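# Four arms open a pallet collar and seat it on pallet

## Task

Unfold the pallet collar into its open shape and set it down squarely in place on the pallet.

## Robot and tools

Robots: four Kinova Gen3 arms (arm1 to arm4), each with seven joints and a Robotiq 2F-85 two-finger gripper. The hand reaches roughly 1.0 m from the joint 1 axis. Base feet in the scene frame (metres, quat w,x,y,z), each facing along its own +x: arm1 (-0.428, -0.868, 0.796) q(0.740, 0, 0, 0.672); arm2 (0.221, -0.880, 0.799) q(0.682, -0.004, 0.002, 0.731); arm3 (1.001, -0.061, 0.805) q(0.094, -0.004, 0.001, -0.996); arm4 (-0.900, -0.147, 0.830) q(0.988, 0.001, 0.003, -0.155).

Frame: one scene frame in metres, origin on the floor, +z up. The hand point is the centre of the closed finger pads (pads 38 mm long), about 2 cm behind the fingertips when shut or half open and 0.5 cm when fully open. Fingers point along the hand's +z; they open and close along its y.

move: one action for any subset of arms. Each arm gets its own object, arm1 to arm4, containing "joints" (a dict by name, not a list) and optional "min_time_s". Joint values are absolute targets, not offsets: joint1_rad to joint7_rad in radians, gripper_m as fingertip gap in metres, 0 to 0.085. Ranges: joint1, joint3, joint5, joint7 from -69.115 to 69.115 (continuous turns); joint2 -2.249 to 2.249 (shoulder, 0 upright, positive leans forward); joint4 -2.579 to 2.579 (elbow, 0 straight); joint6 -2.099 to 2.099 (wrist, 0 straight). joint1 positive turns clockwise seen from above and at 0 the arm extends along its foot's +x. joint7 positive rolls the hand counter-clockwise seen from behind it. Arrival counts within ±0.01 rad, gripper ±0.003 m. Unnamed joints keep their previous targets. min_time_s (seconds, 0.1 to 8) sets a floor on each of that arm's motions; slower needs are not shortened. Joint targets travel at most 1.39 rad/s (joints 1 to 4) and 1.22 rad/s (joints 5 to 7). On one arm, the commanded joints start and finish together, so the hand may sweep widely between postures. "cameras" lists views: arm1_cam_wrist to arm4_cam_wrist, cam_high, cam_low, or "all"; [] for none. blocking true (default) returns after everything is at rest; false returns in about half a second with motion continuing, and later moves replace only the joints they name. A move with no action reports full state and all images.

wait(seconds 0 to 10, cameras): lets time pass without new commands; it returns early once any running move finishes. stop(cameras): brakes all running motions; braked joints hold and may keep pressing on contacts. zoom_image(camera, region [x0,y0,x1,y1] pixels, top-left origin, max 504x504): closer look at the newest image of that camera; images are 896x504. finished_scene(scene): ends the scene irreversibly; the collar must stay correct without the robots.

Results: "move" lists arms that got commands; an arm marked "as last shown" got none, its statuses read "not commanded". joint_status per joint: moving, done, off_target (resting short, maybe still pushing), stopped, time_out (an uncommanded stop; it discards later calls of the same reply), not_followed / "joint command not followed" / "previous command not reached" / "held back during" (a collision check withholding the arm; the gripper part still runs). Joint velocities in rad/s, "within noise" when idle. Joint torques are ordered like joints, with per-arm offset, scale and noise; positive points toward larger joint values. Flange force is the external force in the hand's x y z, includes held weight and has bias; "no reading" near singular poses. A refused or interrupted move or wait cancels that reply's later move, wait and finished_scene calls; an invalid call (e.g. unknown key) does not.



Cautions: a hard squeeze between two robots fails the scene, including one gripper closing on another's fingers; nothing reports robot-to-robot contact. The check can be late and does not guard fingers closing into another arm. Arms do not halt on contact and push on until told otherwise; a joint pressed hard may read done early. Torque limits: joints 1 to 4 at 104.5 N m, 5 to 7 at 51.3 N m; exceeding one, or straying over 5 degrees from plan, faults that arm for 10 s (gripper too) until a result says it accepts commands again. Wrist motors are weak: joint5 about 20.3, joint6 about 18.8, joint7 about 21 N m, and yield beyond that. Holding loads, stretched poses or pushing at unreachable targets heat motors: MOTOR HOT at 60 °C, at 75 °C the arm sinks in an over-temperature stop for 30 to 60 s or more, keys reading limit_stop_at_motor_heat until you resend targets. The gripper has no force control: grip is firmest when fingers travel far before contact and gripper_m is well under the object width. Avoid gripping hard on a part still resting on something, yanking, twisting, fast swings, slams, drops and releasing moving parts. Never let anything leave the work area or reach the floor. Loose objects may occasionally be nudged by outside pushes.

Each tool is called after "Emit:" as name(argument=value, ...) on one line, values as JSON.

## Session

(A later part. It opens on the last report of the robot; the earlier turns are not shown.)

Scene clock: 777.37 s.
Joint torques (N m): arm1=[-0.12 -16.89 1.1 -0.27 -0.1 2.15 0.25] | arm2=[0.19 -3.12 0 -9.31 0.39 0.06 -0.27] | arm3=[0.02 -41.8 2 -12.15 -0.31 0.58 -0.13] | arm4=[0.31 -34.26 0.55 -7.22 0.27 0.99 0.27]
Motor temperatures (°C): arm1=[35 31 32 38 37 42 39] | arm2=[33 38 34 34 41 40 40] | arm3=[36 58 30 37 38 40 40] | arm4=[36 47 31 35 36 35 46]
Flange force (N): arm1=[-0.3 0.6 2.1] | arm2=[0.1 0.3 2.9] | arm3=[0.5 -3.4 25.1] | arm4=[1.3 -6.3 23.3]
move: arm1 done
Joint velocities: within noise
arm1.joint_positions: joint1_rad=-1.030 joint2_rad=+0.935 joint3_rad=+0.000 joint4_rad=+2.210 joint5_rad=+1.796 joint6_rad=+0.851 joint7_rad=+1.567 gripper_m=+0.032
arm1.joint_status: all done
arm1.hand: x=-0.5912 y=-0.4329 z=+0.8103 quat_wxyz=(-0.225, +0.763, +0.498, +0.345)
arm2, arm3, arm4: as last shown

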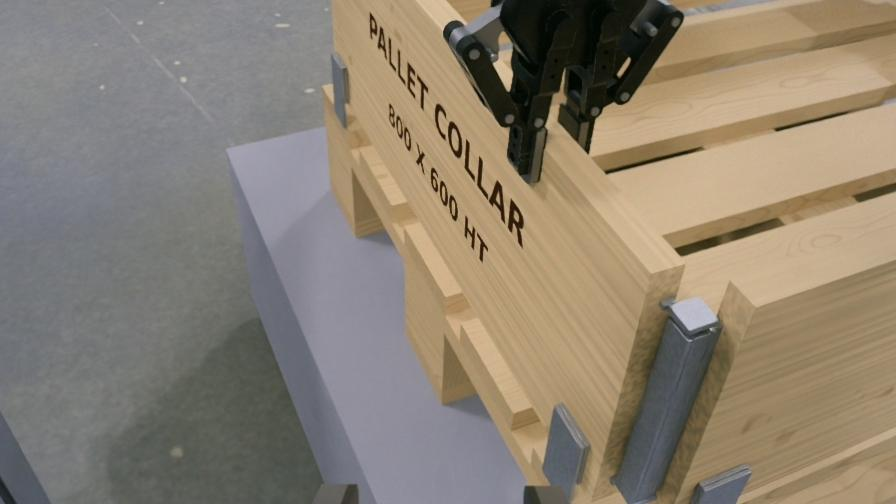

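Emit:
move(arm3={"joints":{"joint1_rad":0.4286,"joint2_rad":1.3566,"joint3_rad":0,"joint4_rad":0.9689,"joint5_rad":0,"joint6_rad":0.7961,"joint7_rad":0.1996},"min_time_s":1.5}, arm4={"joints":{"joint1_rad":-0.3281,"joint2_rad":1.1798,"joint3_rad":0,"joint4_rad":1.5755,"joint5_rad":0,"joint6_rad":0.4062,"joint7_rad":-0.0529},"min_time_s":1.5}, cameras=["arm1_cam_wrist","arm2_cam_wrist","cam_low"])

Emit:
zoom_image(camera="cam_low", region=[310, 275, 410, 345])

Emit:
zoom_image(camera="cam_low", region=[615, 265, 665, 315])

Emit:
zoom_image(camera="cam_low", region=[220, 270, 260, 320])

Emit:
zoom_image(camera="arm1_cam_wrist", region=[310, 70, 390, 150])

Emit:
zoom_image(camera="arm1_cam_wrist", region=[500, 380, 640, 504])

Emit:
zoom_image(camera="arm2_cam_wrist", region=[0, 80, 150, 210])

Scene clock: 792.67 s.
Joint torques (N m): arm1=[-0.06 -16.85 1.03 -0.31 -0.09 2.19 0.3] | arm2=[0.24 -3.13 -0.02 -9.35 0.41 0.05 -0.24] | arm3=[-0.13 -42.6 2.18 -12.95 -0.13 0.14 -0.21] | arm4=[0.33 -34.58 0.31 -6.77 0.11 1.22 0.23]
Motor temperatures (°C): arm1=[35 31 32 38 37 42 39] | arm2=[33 38 34 34 41 40 40] | arm3=[36 59 30 37 38 40 40] | arm4=[36 46 31 35 36 35 46]
Flange force (N): arm1=[-0.4 0.7 1.9] | arm2=[0.0 0.4 3.0] | arm3=[0.3 -4.1 25.1] | arm4=[1.3 -5.2 25.2]
move: arm3 done; arm4 done
Joint velocities: within noise
arm1, arm2: as last shown
arm3.joint_positions: joint1_rad=+0.429 joint2_rad=+1.357 joint3_rad=+0.000 joint4_rad=+0.969 joint5_rad=+0.000 joint6_rad=+0.796 joint7_rad=+0.200 gripper_m=+0.019
arm3.joint_status: all done
arm3.hand: x=+0.3776 y=+0.1167 z=+0.6575 quat_wxyz=(-0.008, -0.693, +0.721, +0.012)
arm4.joint_positions: joint1_rad=-0.328 joint2_rad=+1.180 joint3_rad=+0.000 joint4_rad=+1.575 joint5_rad=+0.000 joint6_rad=+0.406 joint7_rad=-0.053 gripper_m=+0.018
arm4.joint_status: all done
arm4.hand: x=-0.3989 y=-0.1630 z=+0.6701 quat_wxyz=(+0.009, -0.720, -0.694, +0.008)

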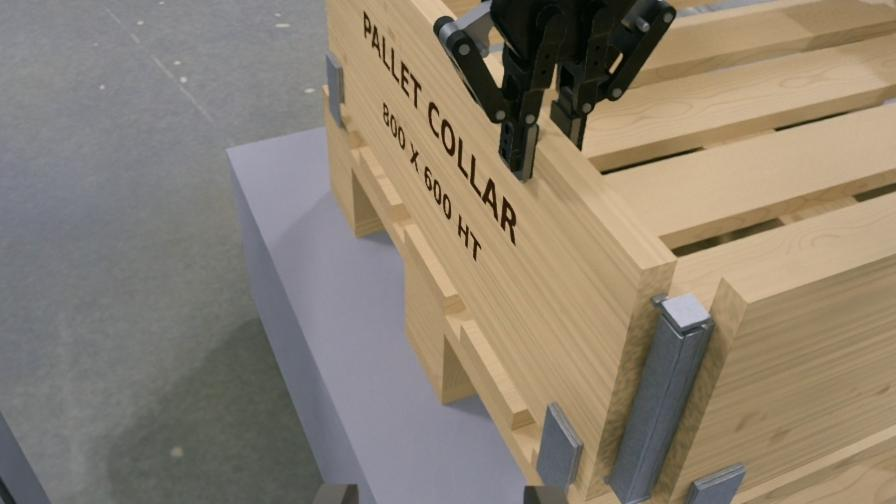

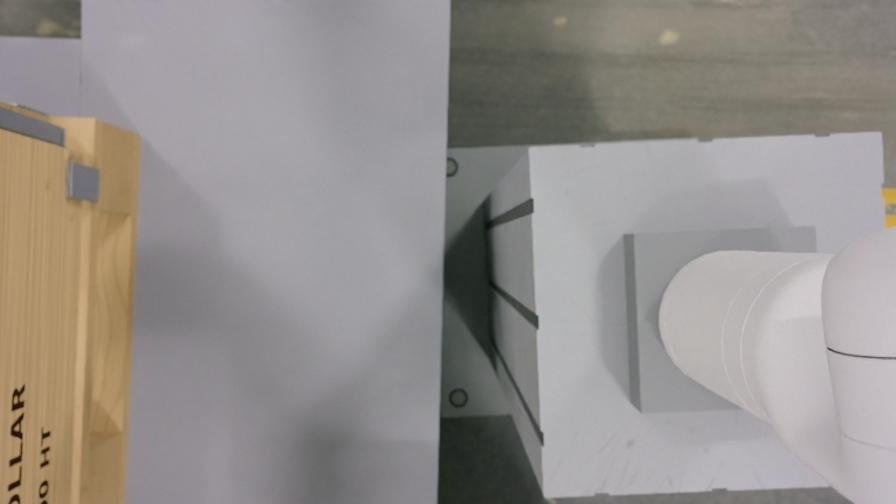

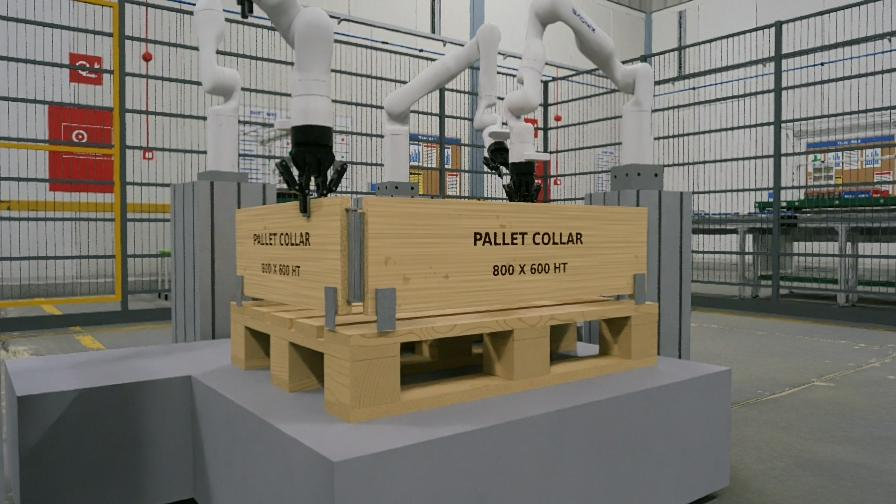

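Scaled by 5.040 from the camera's image (finer frame: 1280x720).

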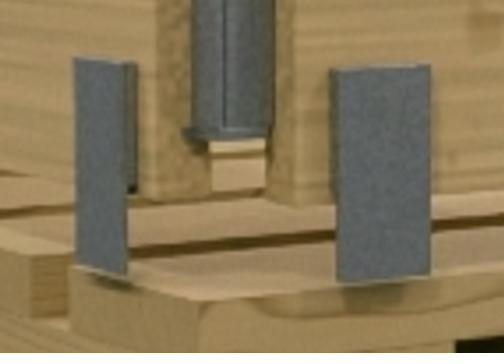

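Scaled by 10.080 from the camera's image (finer frame: 1280x720).

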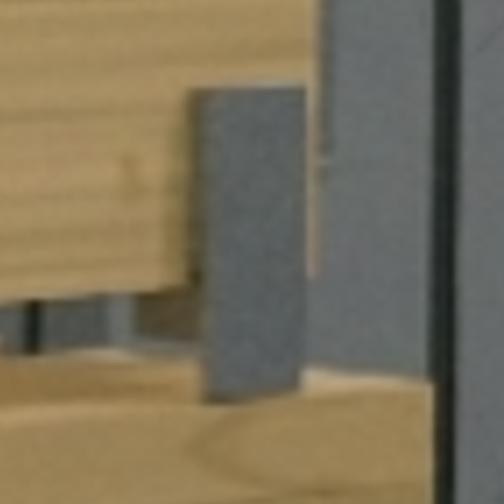

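Scaled by 10.080 from the camera's image (finer frame: 1280x720).

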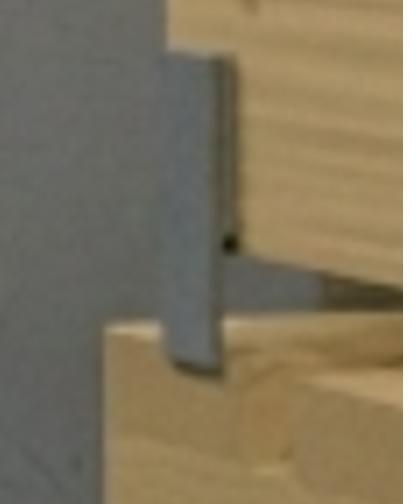

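Scaled by 6.300 from the camera's image (finer frame: 1280x720).

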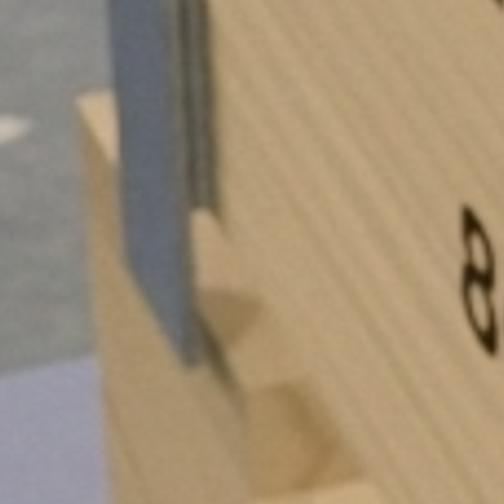

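Scaled by 3.600 from the camera's image (finer frame: 1280x720).

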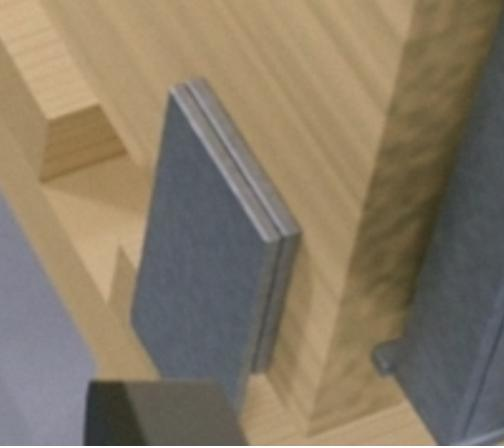

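Scaled by 3.360 from the camera's image (finer frame: 1280x720).

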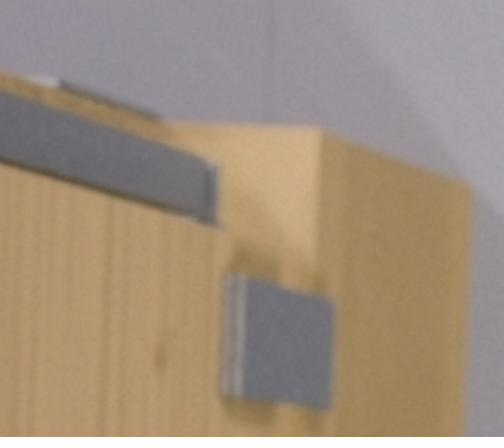

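Emit:
move(arm3={"joints":{"joint1_rad":0.4286,"joint2_rad":1.3684,"joint3_rad":0,"joint4_rad":0.9618,"joint5_rad":0,"joint6_rad":0.7913,"joint7_rad":0.1996},"min_time_s":1.5}, arm4={"joints":{"joint1_rad":-0.3281,"joint2_rad":1.1931,"joint3_rad":0,"joint4_rad":1.5694,"joint5_rad":0,"joint6_rad":0.3990,"joint7_rad":-0.0529},"min_time_s":1.5}, cameras=["arm1_cam_wrist","arm2_cam_wrist","cam_low"])

Emit:
zoom_image(camera="cam_low", region=[310, 275, 410, 345])

Emit:
zoom_image(camera="cam_low", region=[615, 265, 665, 315])

Emit:
zoom_image(camera="cam_low", region=[220, 270, 260, 320])

Emit:
zoom_image(camera="arm1_cam_wrist", region=[310, 70, 390, 150])

Emit:
zoom_image(camera="arm1_cam_wrist", region=[500, 380, 640, 504])

Scene clock: 799.60 s.
Joint torques (N m): arm1=[-0.09 -16.9 1.05 -0.28 -0.12 2.17 0.25] | arm2=[0.26 -3.12 -0.02 -9.37 0.39 0.04 -0.26] | arm3=[-0.08 -39.62 1.58 -11.74 -0.68 0.54 -0.26] | arm4=[-0.12 -31.4 0.1 -4.43 -0.02 1.91 -0.03]
Motor temperatures (°C): arm1=[35 31 32 38 37 42 39] | arm2=[33 38 34 34 41 40 40] | arm3=[36 59 30 37 38 40 40] | arm4=[36 46 31 35 36 35 46]
Flange force (N): arm1=[-0.3 0.6 2.1] | arm2=[0.1 0.4 3.0] | arm3=[0.5 -5.0 20.8] | arm4=[-0.1 -1.6 21.1]
move: arm3 done; arm4 done
Joint velocities: within noise
arm1, arm2: as last shown
arm3.joint_positions: joint1_rad=+0.429 joint2_rad=+1.368 joint3_rad=+0.000 joint4_rad=+0.962 joint5_rad=+0.000 joint6_rad=+0.791 joint7_rad=+0.200 gripper_m=+0.019
arm3.joint_status: all done
arm3.hand: x=+0.3775 y=+0.1167 z=+0.6515 quat_wxyz=(-0.008, -0.693, +0.721, +0.012)
arm4.joint_positions: joint1_rad=-0.328 joint2_rad=+1.193 joint3_rad=+0.000 joint4_rad=+1.569 joint5_rad=+0.000 joint6_rad=+0.399 joint7_rad=-0.053 gripper_m=+0.018
arm4.joint_status: all done
arm4.hand: x=-0.3989 y=-0.1630 z=+0.6641 quat_wxyz=(+0.009, -0.719, -0.694, +0.008)

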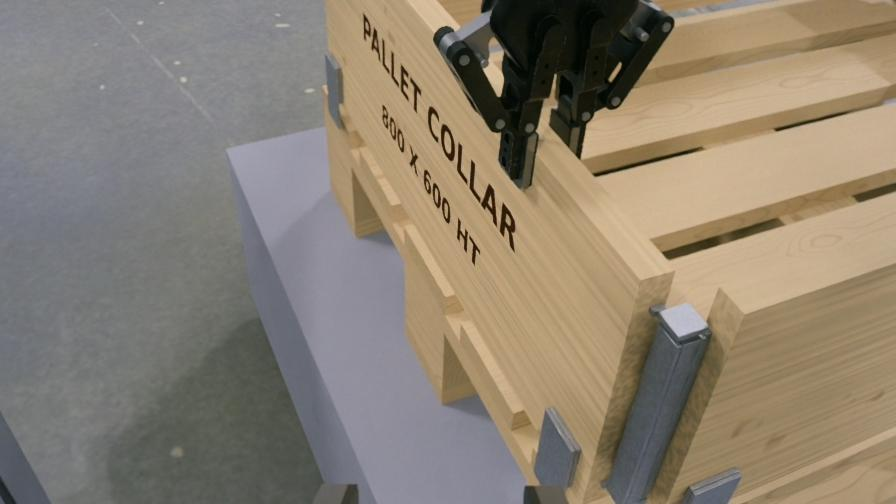

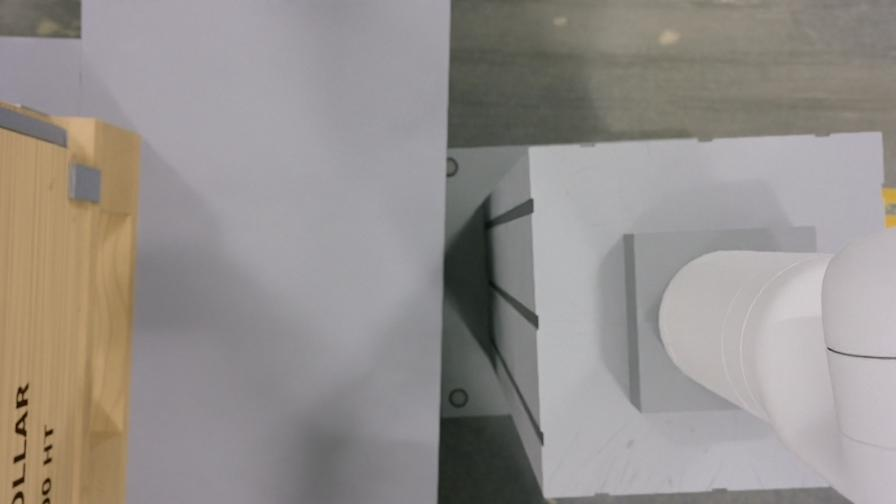

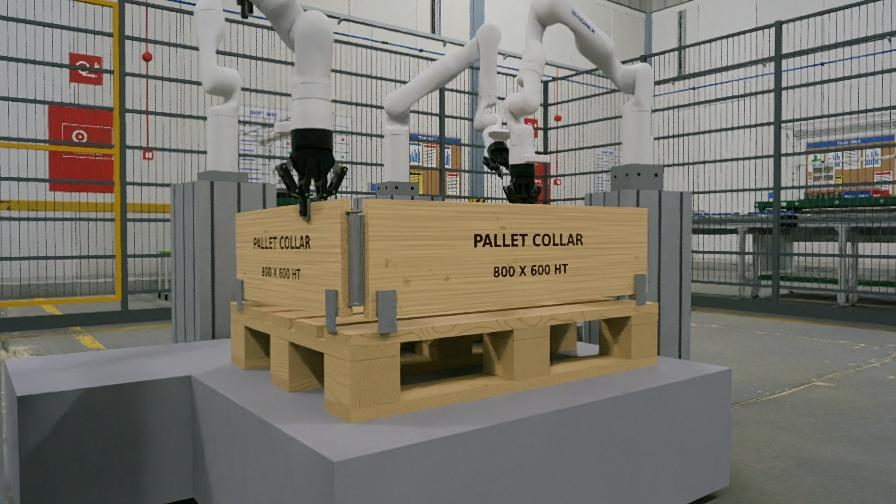

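Scaled by 5.040 from the camera's image (finer frame: 1280x720).

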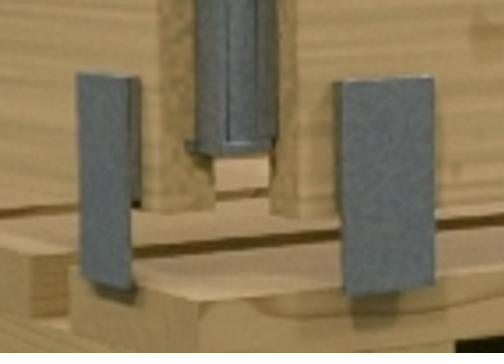

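Scaled by 10.080 from the camera's image (finer frame: 1280x720).

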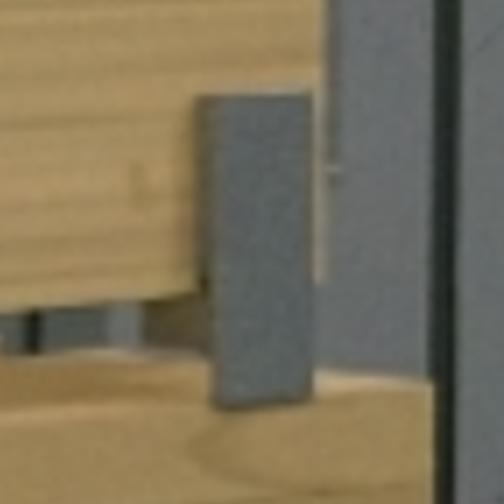

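Scaled by 10.080 from the camera's image (finer frame: 1280x720).

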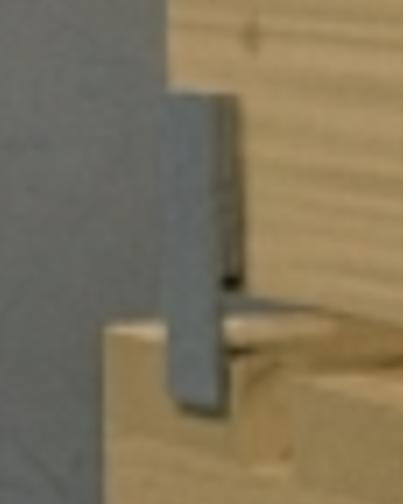

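Scaled by 6.300 from the camera's image (finer frame: 1280x720).

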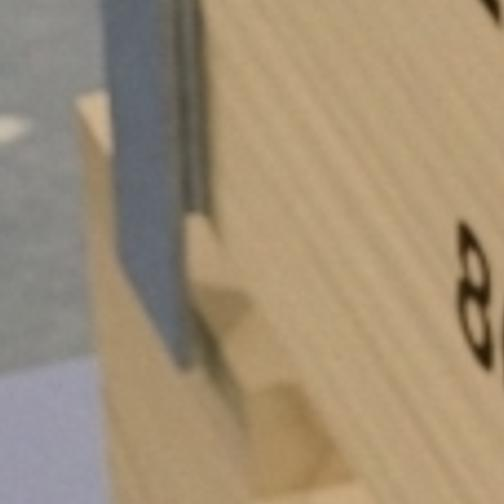

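Scaled by 3.600 from the camera's image (finer frame: 1280x720).

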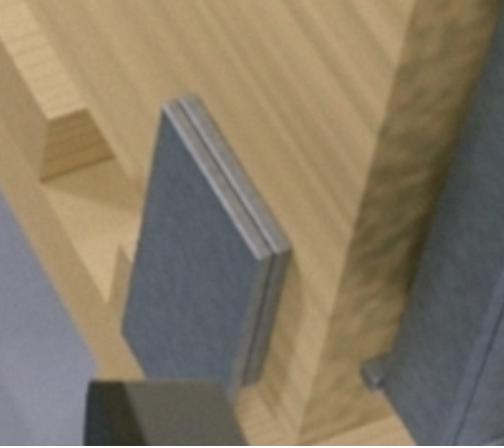

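Emit:
move(arm4={"joints":{"joint1_rad":-0.3351,"joint2_rad":1.1886,"joint3_rad":0,"joint4_rad":1.5720,"joint5_rad":0,"joint6_rad":0.4011,"joint7_rad":-0.0599},"min_time_s":1}, cameras=["arm1_cam_wrist","cam_low"])

Emit:
move(arm3={"joints":{"joint1_rad":0.4286,"joint2_rad":1.3765,"joint3_rad":0,"joint4_rad":0.9569,"joint5_rad":0,"joint6_rad":0.7882,"joint7_rad":0.1996},"min_time_s":1.5}, arm4={"joints":{"joint1_rad":-0.3351,"joint2_rad":1.2019,"joint3_rad":0,"joint4_rad":1.5657,"joint5_rad":0,"joint6_rad":0.3940,"joint7_rad":-0.0599},"min_time_s":1.5}, cameras=["arm1_cam_wrist","arm2_cam_wrist","cam_low"])

Emit:
zoom_image(camera="cam_low", region=[310, 275, 410, 345])

Emit:
zoom_image(camera="cam_low", region=[615, 265, 665, 315])

Emit:
zoom_image(camera="cam_low", region=[220, 270, 260, 320])

Emit:
zoom_image(camera="arm1_cam_wrist", region=[310, 70, 390, 150])

Emit:
zoom_image(camera="arm1_cam_wrist", region=[500, 380, 640, 504])

Scene clock: 807.60 s.
Joint torques (N m): arm1=[-0.12 -16.81 1.1 -0.33 -0.13 2.17 0.26] | arm2=[0.22 -3.16 -0.03 -9.39 0.42 0.05 -0.26] | arm3=[-0.8 -41.91 1.88 -12.63 -0.31 0.26 -0.35] | arm4=[0.39 -34.42 0.06 -5.37 -0.2 1.92 -0.01]
Motor temperatures (°C): arm1=[35 31 32 38 37 42 39] | arm2=[33 38 34 34 41 40 40] | arm3=[36 58 30 37 38 40 40] | arm4=[36 46 31 35 36 35 46]
Flange force (N): arm1=[-0.2 0.8 1.9] | arm2=[0.1 0.3 3.1] | arm3=[-0.9 -4.7 24.1] | arm4=[0.9 -2.4 26.9]
move: arm4 done
Joint velocities: within noise
arm1, arm2, arm3: as last shown
arm4.joint_positions: joint1_rad=-0.335 joint2_rad=+1.189 joint3_rad=+0.000 joint4_rad=+1.572 joint5_rad=+0.000 joint6_rad=+0.401 joint7_rad=-0.060 gripper_m=+0.018
arm4.joint_status: all done
arm4.hand: x=-0.3990 y=-0.1596 z=+0.6661 quat_wxyz=(+0.009, -0.720, -0.694, +0.008)

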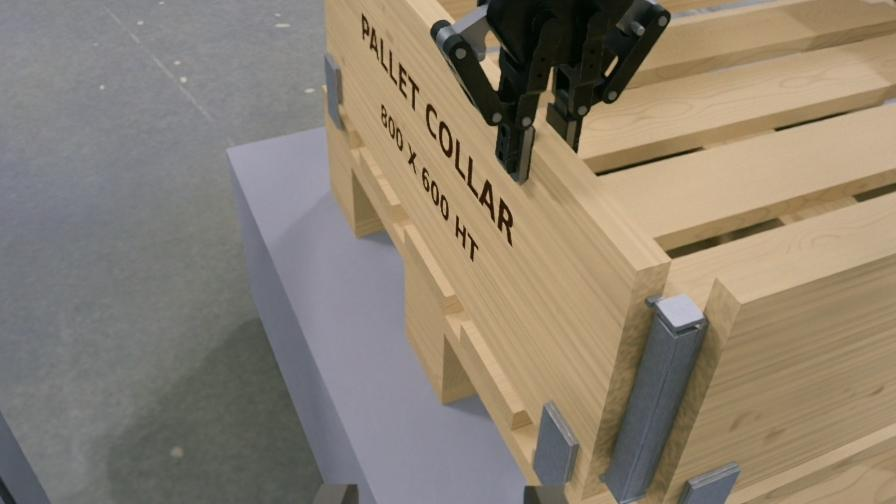

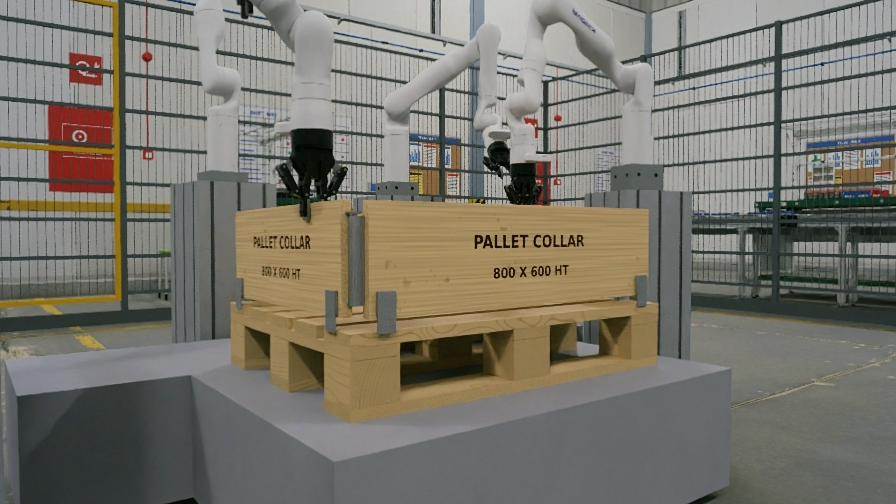

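Scene clock: 809.40 s.
Joint torques (N m): arm1=[0.02 -16.86 1.07 -0.26 -0.09 2.15 0.26] | arm2=[0.24 -3.13 -0.02 -9.33 0.39 0.08 -0.27] | arm3=[-0.46 -41.85 2.29 -12.23 0.17 0.45 0.01] | arm4=[0.21 -34.02 0.06 -5.74 0.06 1.73 0.23]
Motor temperatures (°C): arm1=[35 32 32 38 37 42 39] | arm2=[33 38 34 34 41 40 40] | arm3=[36 58 30 37 38 40 40] | arm4=[36 46 31 35 36 35 46]
Flange force (N): arm1=[-0.5 0.4 1.8] | arm2=[0.1 0.3 3.0] | arm3=[-0.1 -3.3 24.5] | arm4=[1.0 -4.1 25.2]
move: arm3 done; arm4 done
Joint velocities: within noise
arm1, arm2: as last shown
arm3.joint_positions: joint1_rad=+0.429 joint2_rad=+1.376 joint3_rad=+0.000 joint4_rad=+0.957 joint5_rad=+0.000 joint6_rad=+0.788 joint7_rad=+0.200 gripper_m=+0.019
arm3.joint_status: all done
arm3.hand: x=+0.3775 y=+0.1167 z=+0.6475 quat_wxyz=(-0.008, -0.693, +0.721, +0.012)
arm4.joint_positions: joint1_rad=-0.335 joint2_rad=+1.202 joint3_rad=+0.000 joint4_rad=+1.566 joint5_rad=+0.000 joint6_rad=+0.394 joint7_rad=-0.060 gripper_m=+0.018
arm4.joint_status: all done
arm4.hand: x=-0.3990 y=-0.1595 z=+0.6601 quat_wxyz=(+0.009, -0.719, -0.694, +0.008)

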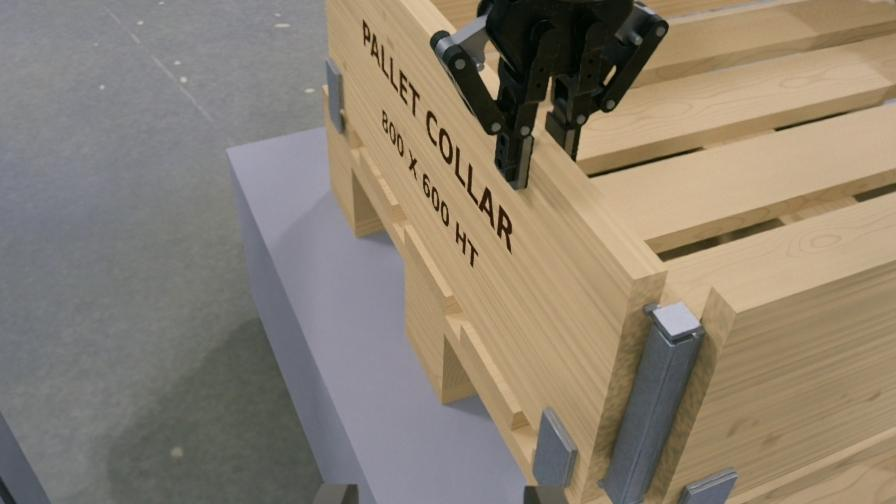

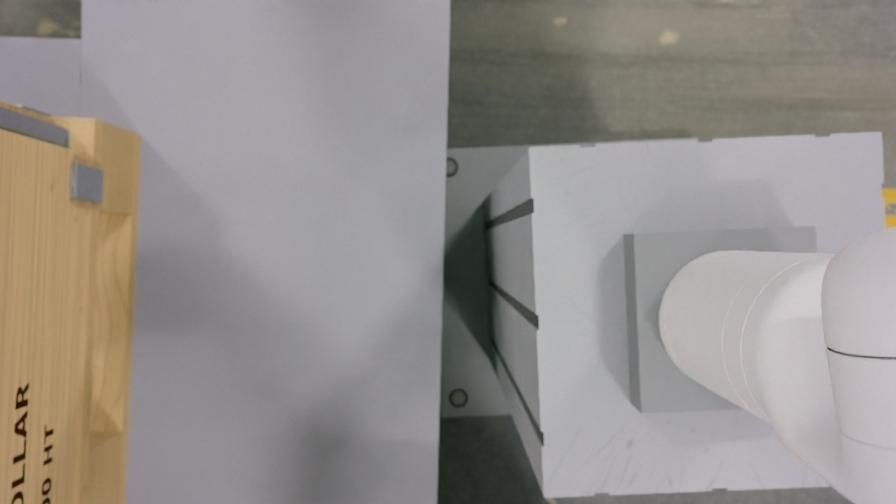

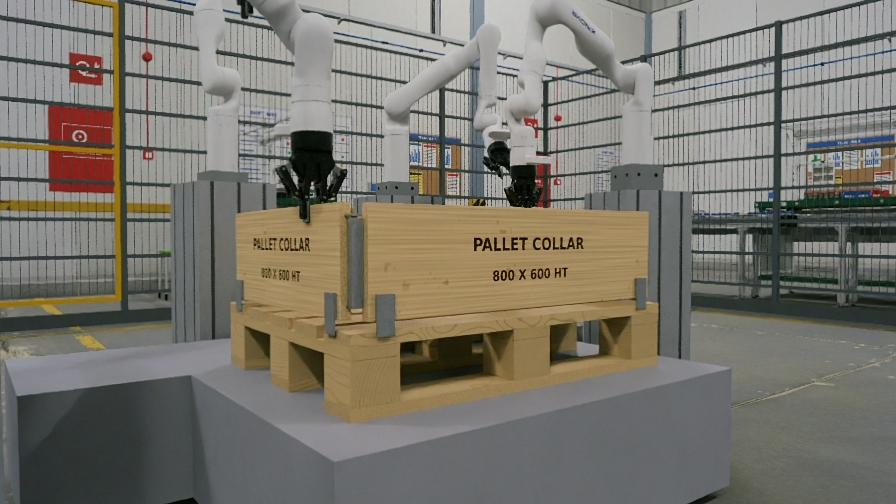

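Scaled by 5.040 from the camera's image (finer frame: 1280x720).

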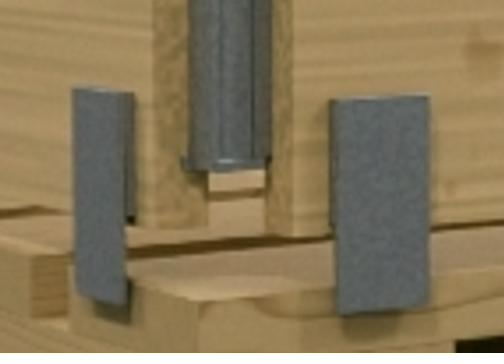

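Scaled by 10.080 from the camera's image (finer frame: 1280x720).

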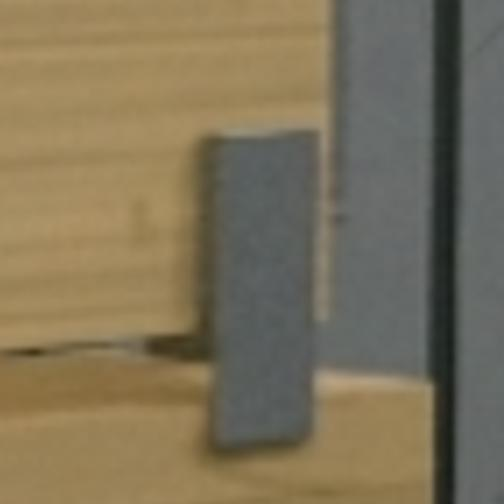

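Scaled by 10.080 from the camera's image (finer frame: 1280x720).

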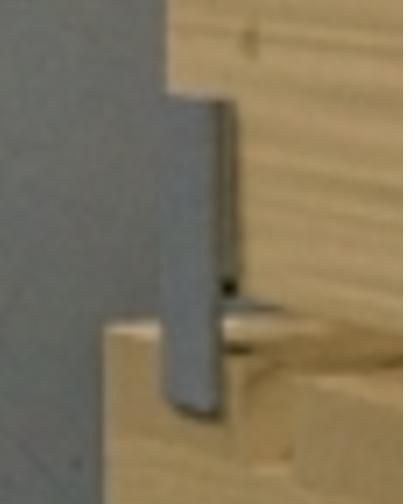

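Scaled by 6.300 from the camera's image (finer frame: 1280x720).

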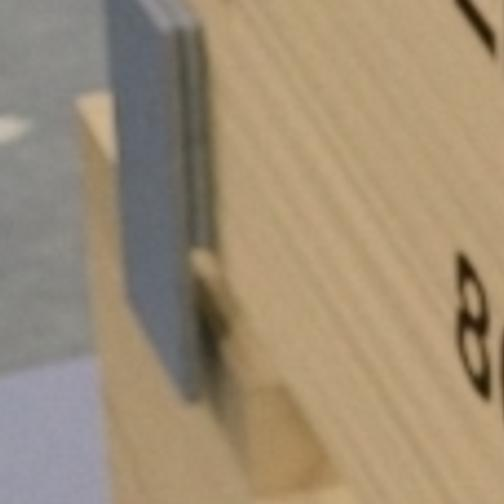

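Scaled by 3.600 from the camera's image (finer frame: 1280x720).

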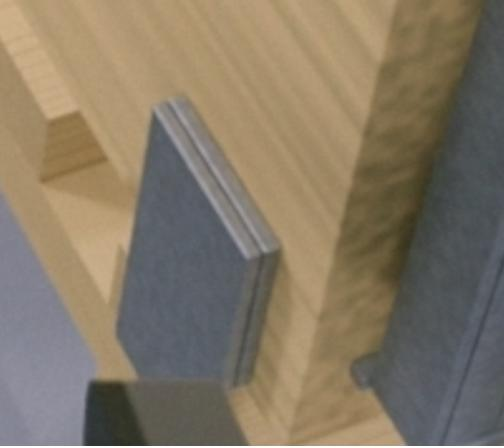

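Emit:
move(arm3={"joints":{"joint1_rad":0.4286,"joint2_rad":1.3967,"joint3_rad":0,"joint4_rad":0.9438,"joint5_rad":0,"joint6_rad":0.7811,"joint7_rad":0.1996},"min_time_s":2}, arm4={"joints":{"joint1_rad":-0.3351,"joint2_rad":1.2239,"joint3_rad":0,"joint4_rad":1.5547,"joint5_rad":0,"joint6_rad":0.3830,"joint7_rad":-0.0599},"min_time_s":2}, cameras=["arm1_cam_wrist","arm2_cam_wrist","cam_low"])

Emit:
zoom_image(camera="cam_low", region=[220, 250, 420, 370])

Emit:
zoom_image(camera="cam_low", region=[600, 255, 670, 325])

Emit:
zoom_image(camera="arm1_cam_wrist", region=[300, 40, 560, 300])

Emit:
zoom_image(camera="arm1_cam_wrist", region=[500, 380, 760, 504])

Scene clock: 814.60 s.
Joint torques (N m): arm1=[-0.01 -16.9 1.03 -0.26 -0.11 2.18 0.29] | arm2=[0.22 -3.14 -0.01 -9.34 0.4 0.04 -0.26] | arm3=[-0.47 -41.71 2.33 -12.06 0.19 0.44 0.01] | arm4=[0.39 -33.86 0.22 -5.22 0.03 1.9 0.16]
Motor temperatures (°C): arm1=[35 32 32 38 37 42 39] | arm2=[33 38 34 34 41 40 40] | arm3=[36 58 30 37 38 40 40] | arm4=[36 46 31 35 36 35 46]
Flange force (N): arm1=[-0.5 0.6 2.1] | arm2=[0.1 0.3 2.9] | arm3=[-0.2 -3.1 24.2] | arm4=[1.2 -3.5 25.2]
move: arm3 done; arm4 done
Joint velocities: within noise
arm1, arm2: as last shown
arm3.joint_positions: joint1_rad=+0.429 joint2_rad=+1.397 joint3_rad=+0.000 joint4_rad=+0.944 joint5_rad=+0.000 joint6_rad=+0.781 joint7_rad=+0.200 gripper_m=+0.019
arm3.joint_status: all done
arm3.hand: x=+0.3774 y=+0.1167 z=+0.6375 quat_wxyz=(-0.008, -0.693, +0.721, +0.012)
arm4.joint_positions: joint1_rad=-0.335 joint2_rad=+1.224 joint3_rad=+0.000 joint4_rad=+1.555 joint5_rad=+0.000 joint6_rad=+0.383 joint7_rad=-0.060 gripper_m=+0.018
arm4.joint_status: all done
arm4.hand: x=-0.3991 y=-0.1595 z=+0.6502 quat_wxyz=(+0.009, -0.720, -0.694, +0.008)

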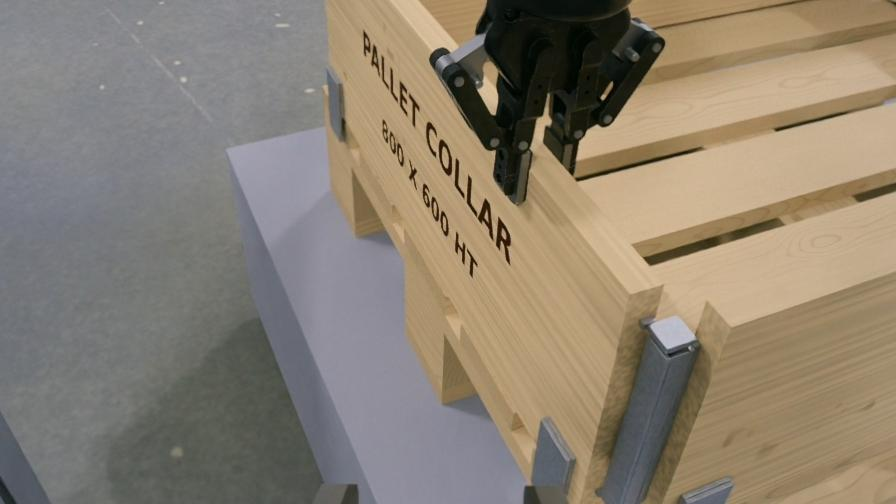

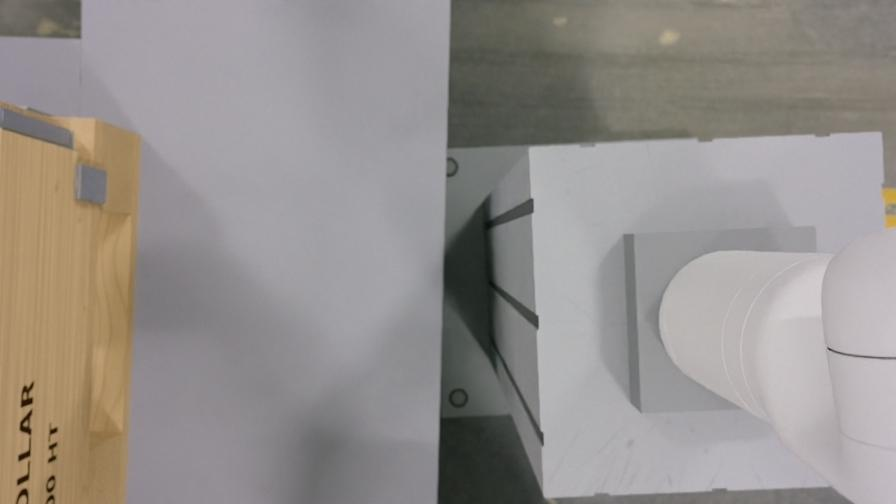

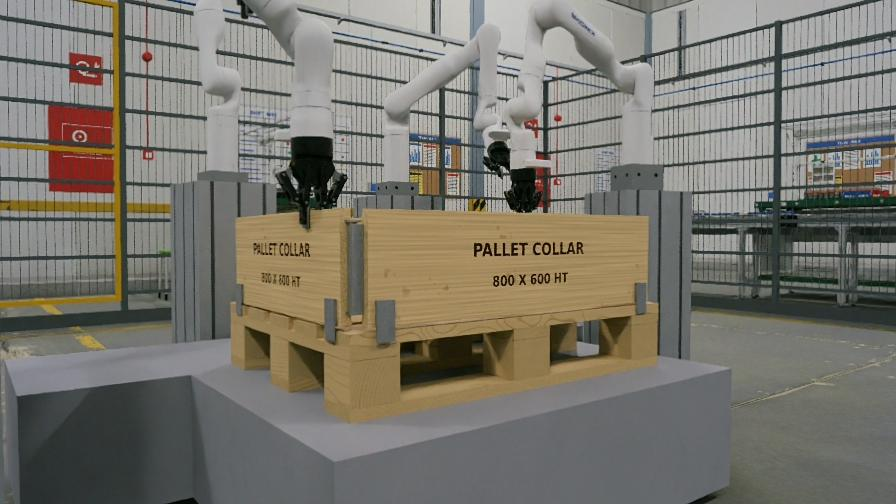

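Scaled by 2.520 from the camera's image (finer frame: 1280x720).

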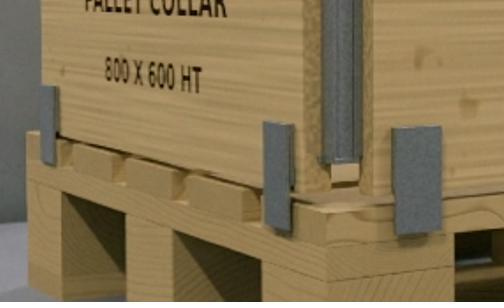

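Scaled by 7.200 from the camera's image (finer frame: 1280x720).

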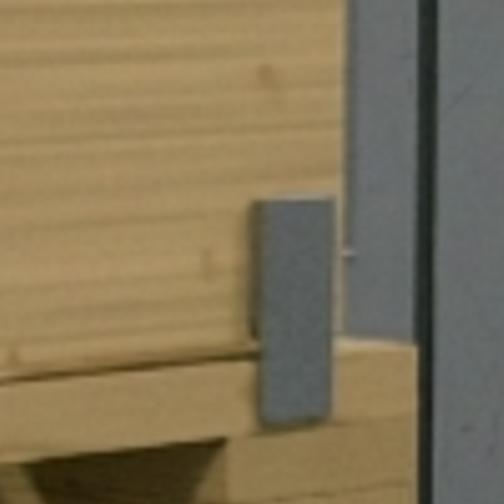

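Scaled by 1.938 from the camera's image (finer frame: 1280x720).

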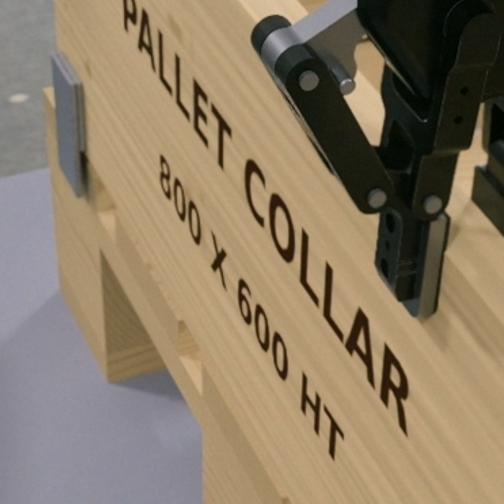

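Scaled by 1.938 from the camera's image (finer frame: 1280x720).

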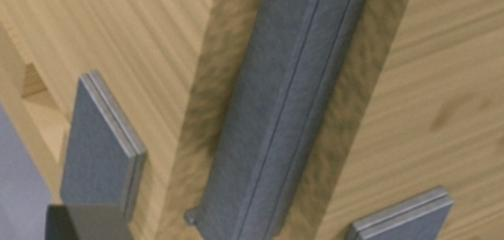

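Emit:
move(arm3={"joints":{"joint1_rad":0.4286,"joint2_rad":1.4049,"joint3_rad":0,"joint4_rad":0.9383,"joint5_rad":0,"joint6_rad":0.7784,"joint7_rad":0.1996},"min_time_s":1.5}, arm4={"joints":{"joint1_rad":-0.3351,"joint2_rad":1.2305,"joint3_rad":0,"joint4_rad":1.5512,"joint5_rad":0,"joint6_rad":0.3799,"joint7_rad":-0.0599},"min_time_s":1.5}, cameras=["cam_low"])

Emit:
zoom_image(camera="cam_low", region=[220, 250, 420, 370])

Emit:
zoom_image(camera="cam_low", region=[420, 255, 670, 345])

Scene clock: 817.70 s.
Joint torques (N m): arm1=[-0.06 -16.86 1.1 -0.3 -0.12 2.12 0.27] | arm2=[0.22 -3.12 -0.01 -9.35 0.37 0.07 -0.26] | arm3=[-3.5 -37.31 0.01 -10.81 -0.69 0.14 -0.07] | arm4=[3.04 -33.61 3.01 -5.86 0.39 1.48 0.02]
Motor temperatures (°C): arm1=[35 32 32 38 37 42 39] | arm2=[33 38 34 34 41 40 40] | arm3=[36 58 30 37 38 40 40] | arm4=[36 46 31 34 36 35 46]
Flange force (N): arm1=[-0.4 0.7 2.0] | arm2=[0.1 0.4 3.0] | arm3=[-4.8 -4.8 16.6] | arm4=[6.2 -5.5 23.3]
move: arm3 done; arm4 done
Joint velocities: within noise
arm1: as last shown
arm2.joint_positions: joint1_rad=-0.118 joint2_rad=-0.300 joint3_rad=+0.000 joint4_rad=+1.600 joint5_rad=+0.000 joint6_rad=+1.840 joint7_rad=+3.000 gripper_m=+0.032
arm2.joint_status: not commanded
arm2.hand: x=+0.2106 y=-0.6955 z=+1.2573 quat_wxyz=(+0.003, +1.000, +0.023, +0.002)
arm3.joint_positions: joint1_rad=+0.429 joint2_rad=+1.405 joint3_rad=+0.000 joint4_rad=+0.938 joint5_rad=+0.000 joint6_rad=+0.778 joint7_rad=+0.200 gripper_m=+0.019
arm3.joint_status: all done
arm3.hand: x=+0.3774 y=+0.1167 z=+0.6335 quat_wxyz=(-0.008, -0.693, +0.721, +0.012)
arm4.joint_positions: joint1_rad=-0.335 joint2_rad=+1.230 joint3_rad=+0.000 joint4_rad=+1.551 joint5_rad=+0.000 joint6_rad=+0.380 joint7_rad=-0.060 gripper_m=+0.018
arm4.joint_status: all done
arm4.hand: x=-0.3990 y=-0.1595 z=+0.6472 quat_wxyz=(+0.009, -0.719, -0.694, +0.008)

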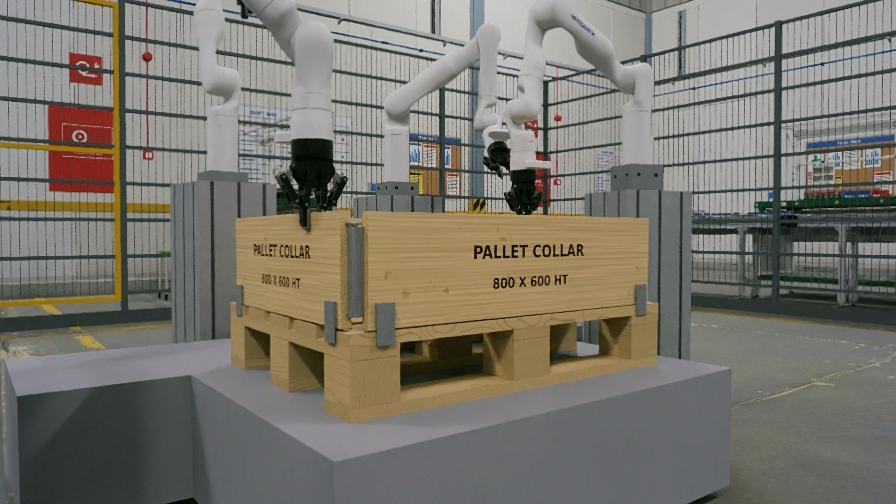

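Scaled by 2.520 from the camera's image (finer frame: 1280x720).

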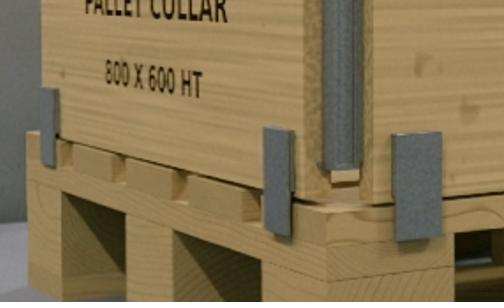

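Scaled by 2.016 from the camera's image (finer frame: 1280x720).

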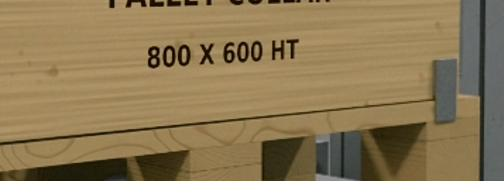

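Emit:
move(arm3={"joints":{"joint1_rad":0.4286,"joint2_rad":1.4132,"joint3_rad":0,"joint4_rad":0.9326,"joint5_rad":0,"joint6_rad":0.7758,"joint7_rad":0.1996},"min_time_s":1.5}, arm4={"joints":{"joint1_rad":-0.3351,"joint2_rad":1.2372,"joint3_rad":0,"joint4_rad":1.5477,"joint5_rad":0,"joint6_rad":0.3767,"joint7_rad":-0.0599},"min_time_s":1.5}, cameras=["cam_low","arm1_cam_wrist"])

Emit:
zoom_image(camera="cam_low", region=[220, 250, 420, 370])

Emit:
zoom_image(camera="arm1_cam_wrist", region=[300, 40, 560, 300])

Emit:
zoom_image(camera="arm1_cam_wrist", region=[480, 320, 760, 504])

Scene clock: 821.03 s.
Joint torques (N m): arm1=[0.01 -16.79 1.14 -0.3 -0.1 2.15 0.26] | arm2=[0.23 -3.15 -0.01 -9.4 0.38 0.02 -0.26] | arm3=[-4.12 -28.55 -0.35 -9.49 -0.54 -1.6 -0.03] | arm4=[0.25 -30.78 -0.46 -5.49 -0.46 1.15 -0.15]
Motor temperatures (°C): arm1=[35 32 32 38 37 42 39] | arm2=[33 38 34 34 41 40 40] | arm3=[36 57 30 37 38 40 40] | arm4=[36 46 31 34 36 35 46]
Flange force (N): arm1=[-0.3 0.6 1.6] | arm2=[0.1 0.4 3.0] | arm3=[-4.8 -8.5 -0.8] | arm4=[0.3 -5.4 17.0]
move: arm3 done; arm4 done
Joint velocities: within noise
arm1, arm2: as last shown
arm3.joint_positions: joint1_rad=+0.429 joint2_rad=+1.413 joint3_rad=+0.000 joint4_rad=+0.933 joint5_rad=+0.000 joint6_rad=+0.776 joint7_rad=+0.200 gripper_m=+0.019
arm3.joint_status: all done
arm3.hand: x=+0.3774 y=+0.1167 z=+0.6294 quat_wxyz=(-0.008, -0.693, +0.721, +0.012)
arm4.joint_positions: joint1_rad=-0.335 joint2_rad=+1.237 joint3_rad=+0.000 joint4_rad=+1.548 joint5_rad=+0.000 joint6_rad=+0.377 joint7_rad=-0.060 gripper_m=+0.018
arm4.joint_status: all done
arm4.hand: x=-0.3991 y=-0.1595 z=+0.6442 quat_wxyz=(+0.009, -0.720, -0.694, +0.008)
pictures: arm1_cam_wrist, cam_low

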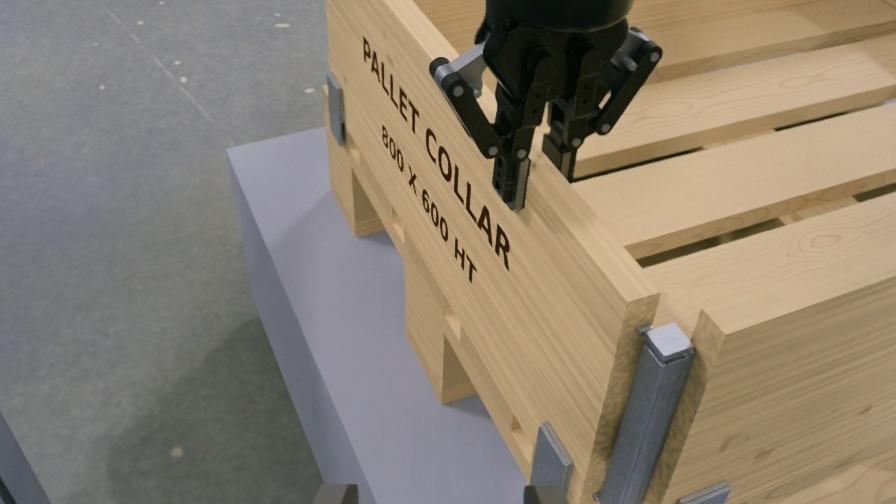

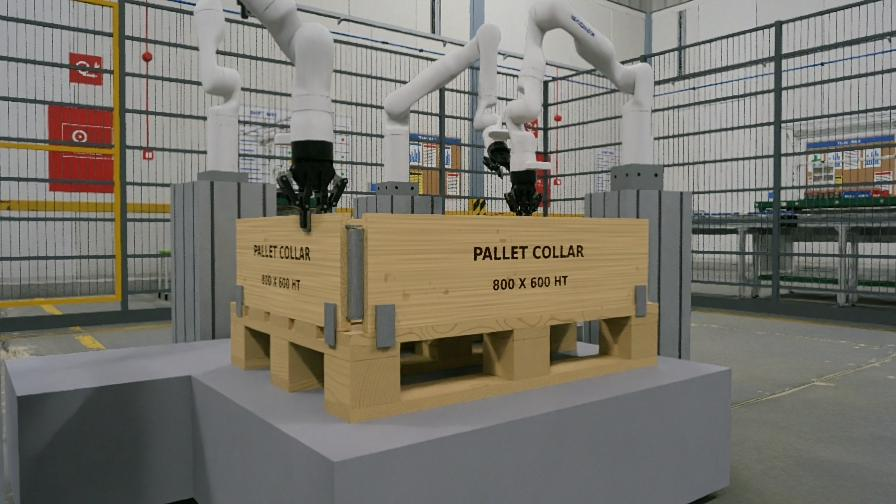

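Scaled by 2.520 from the camera's image (finer frame: 1280x720).

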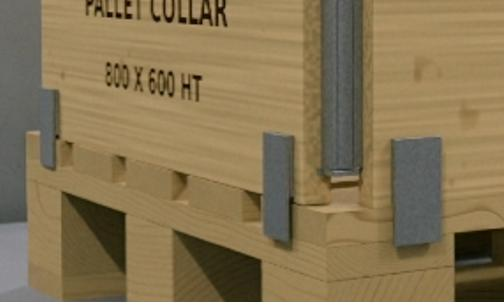

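Scaled by 1.938 from the camera's image (finer frame: 1280x720).

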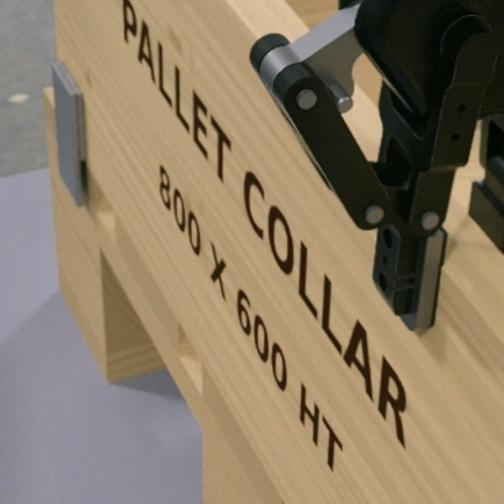

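Scaled by 1.800 from the camera's image (finer frame: 1280x720).

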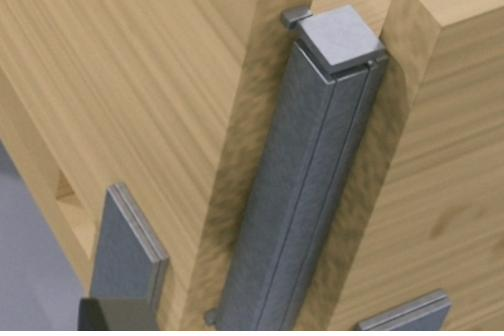

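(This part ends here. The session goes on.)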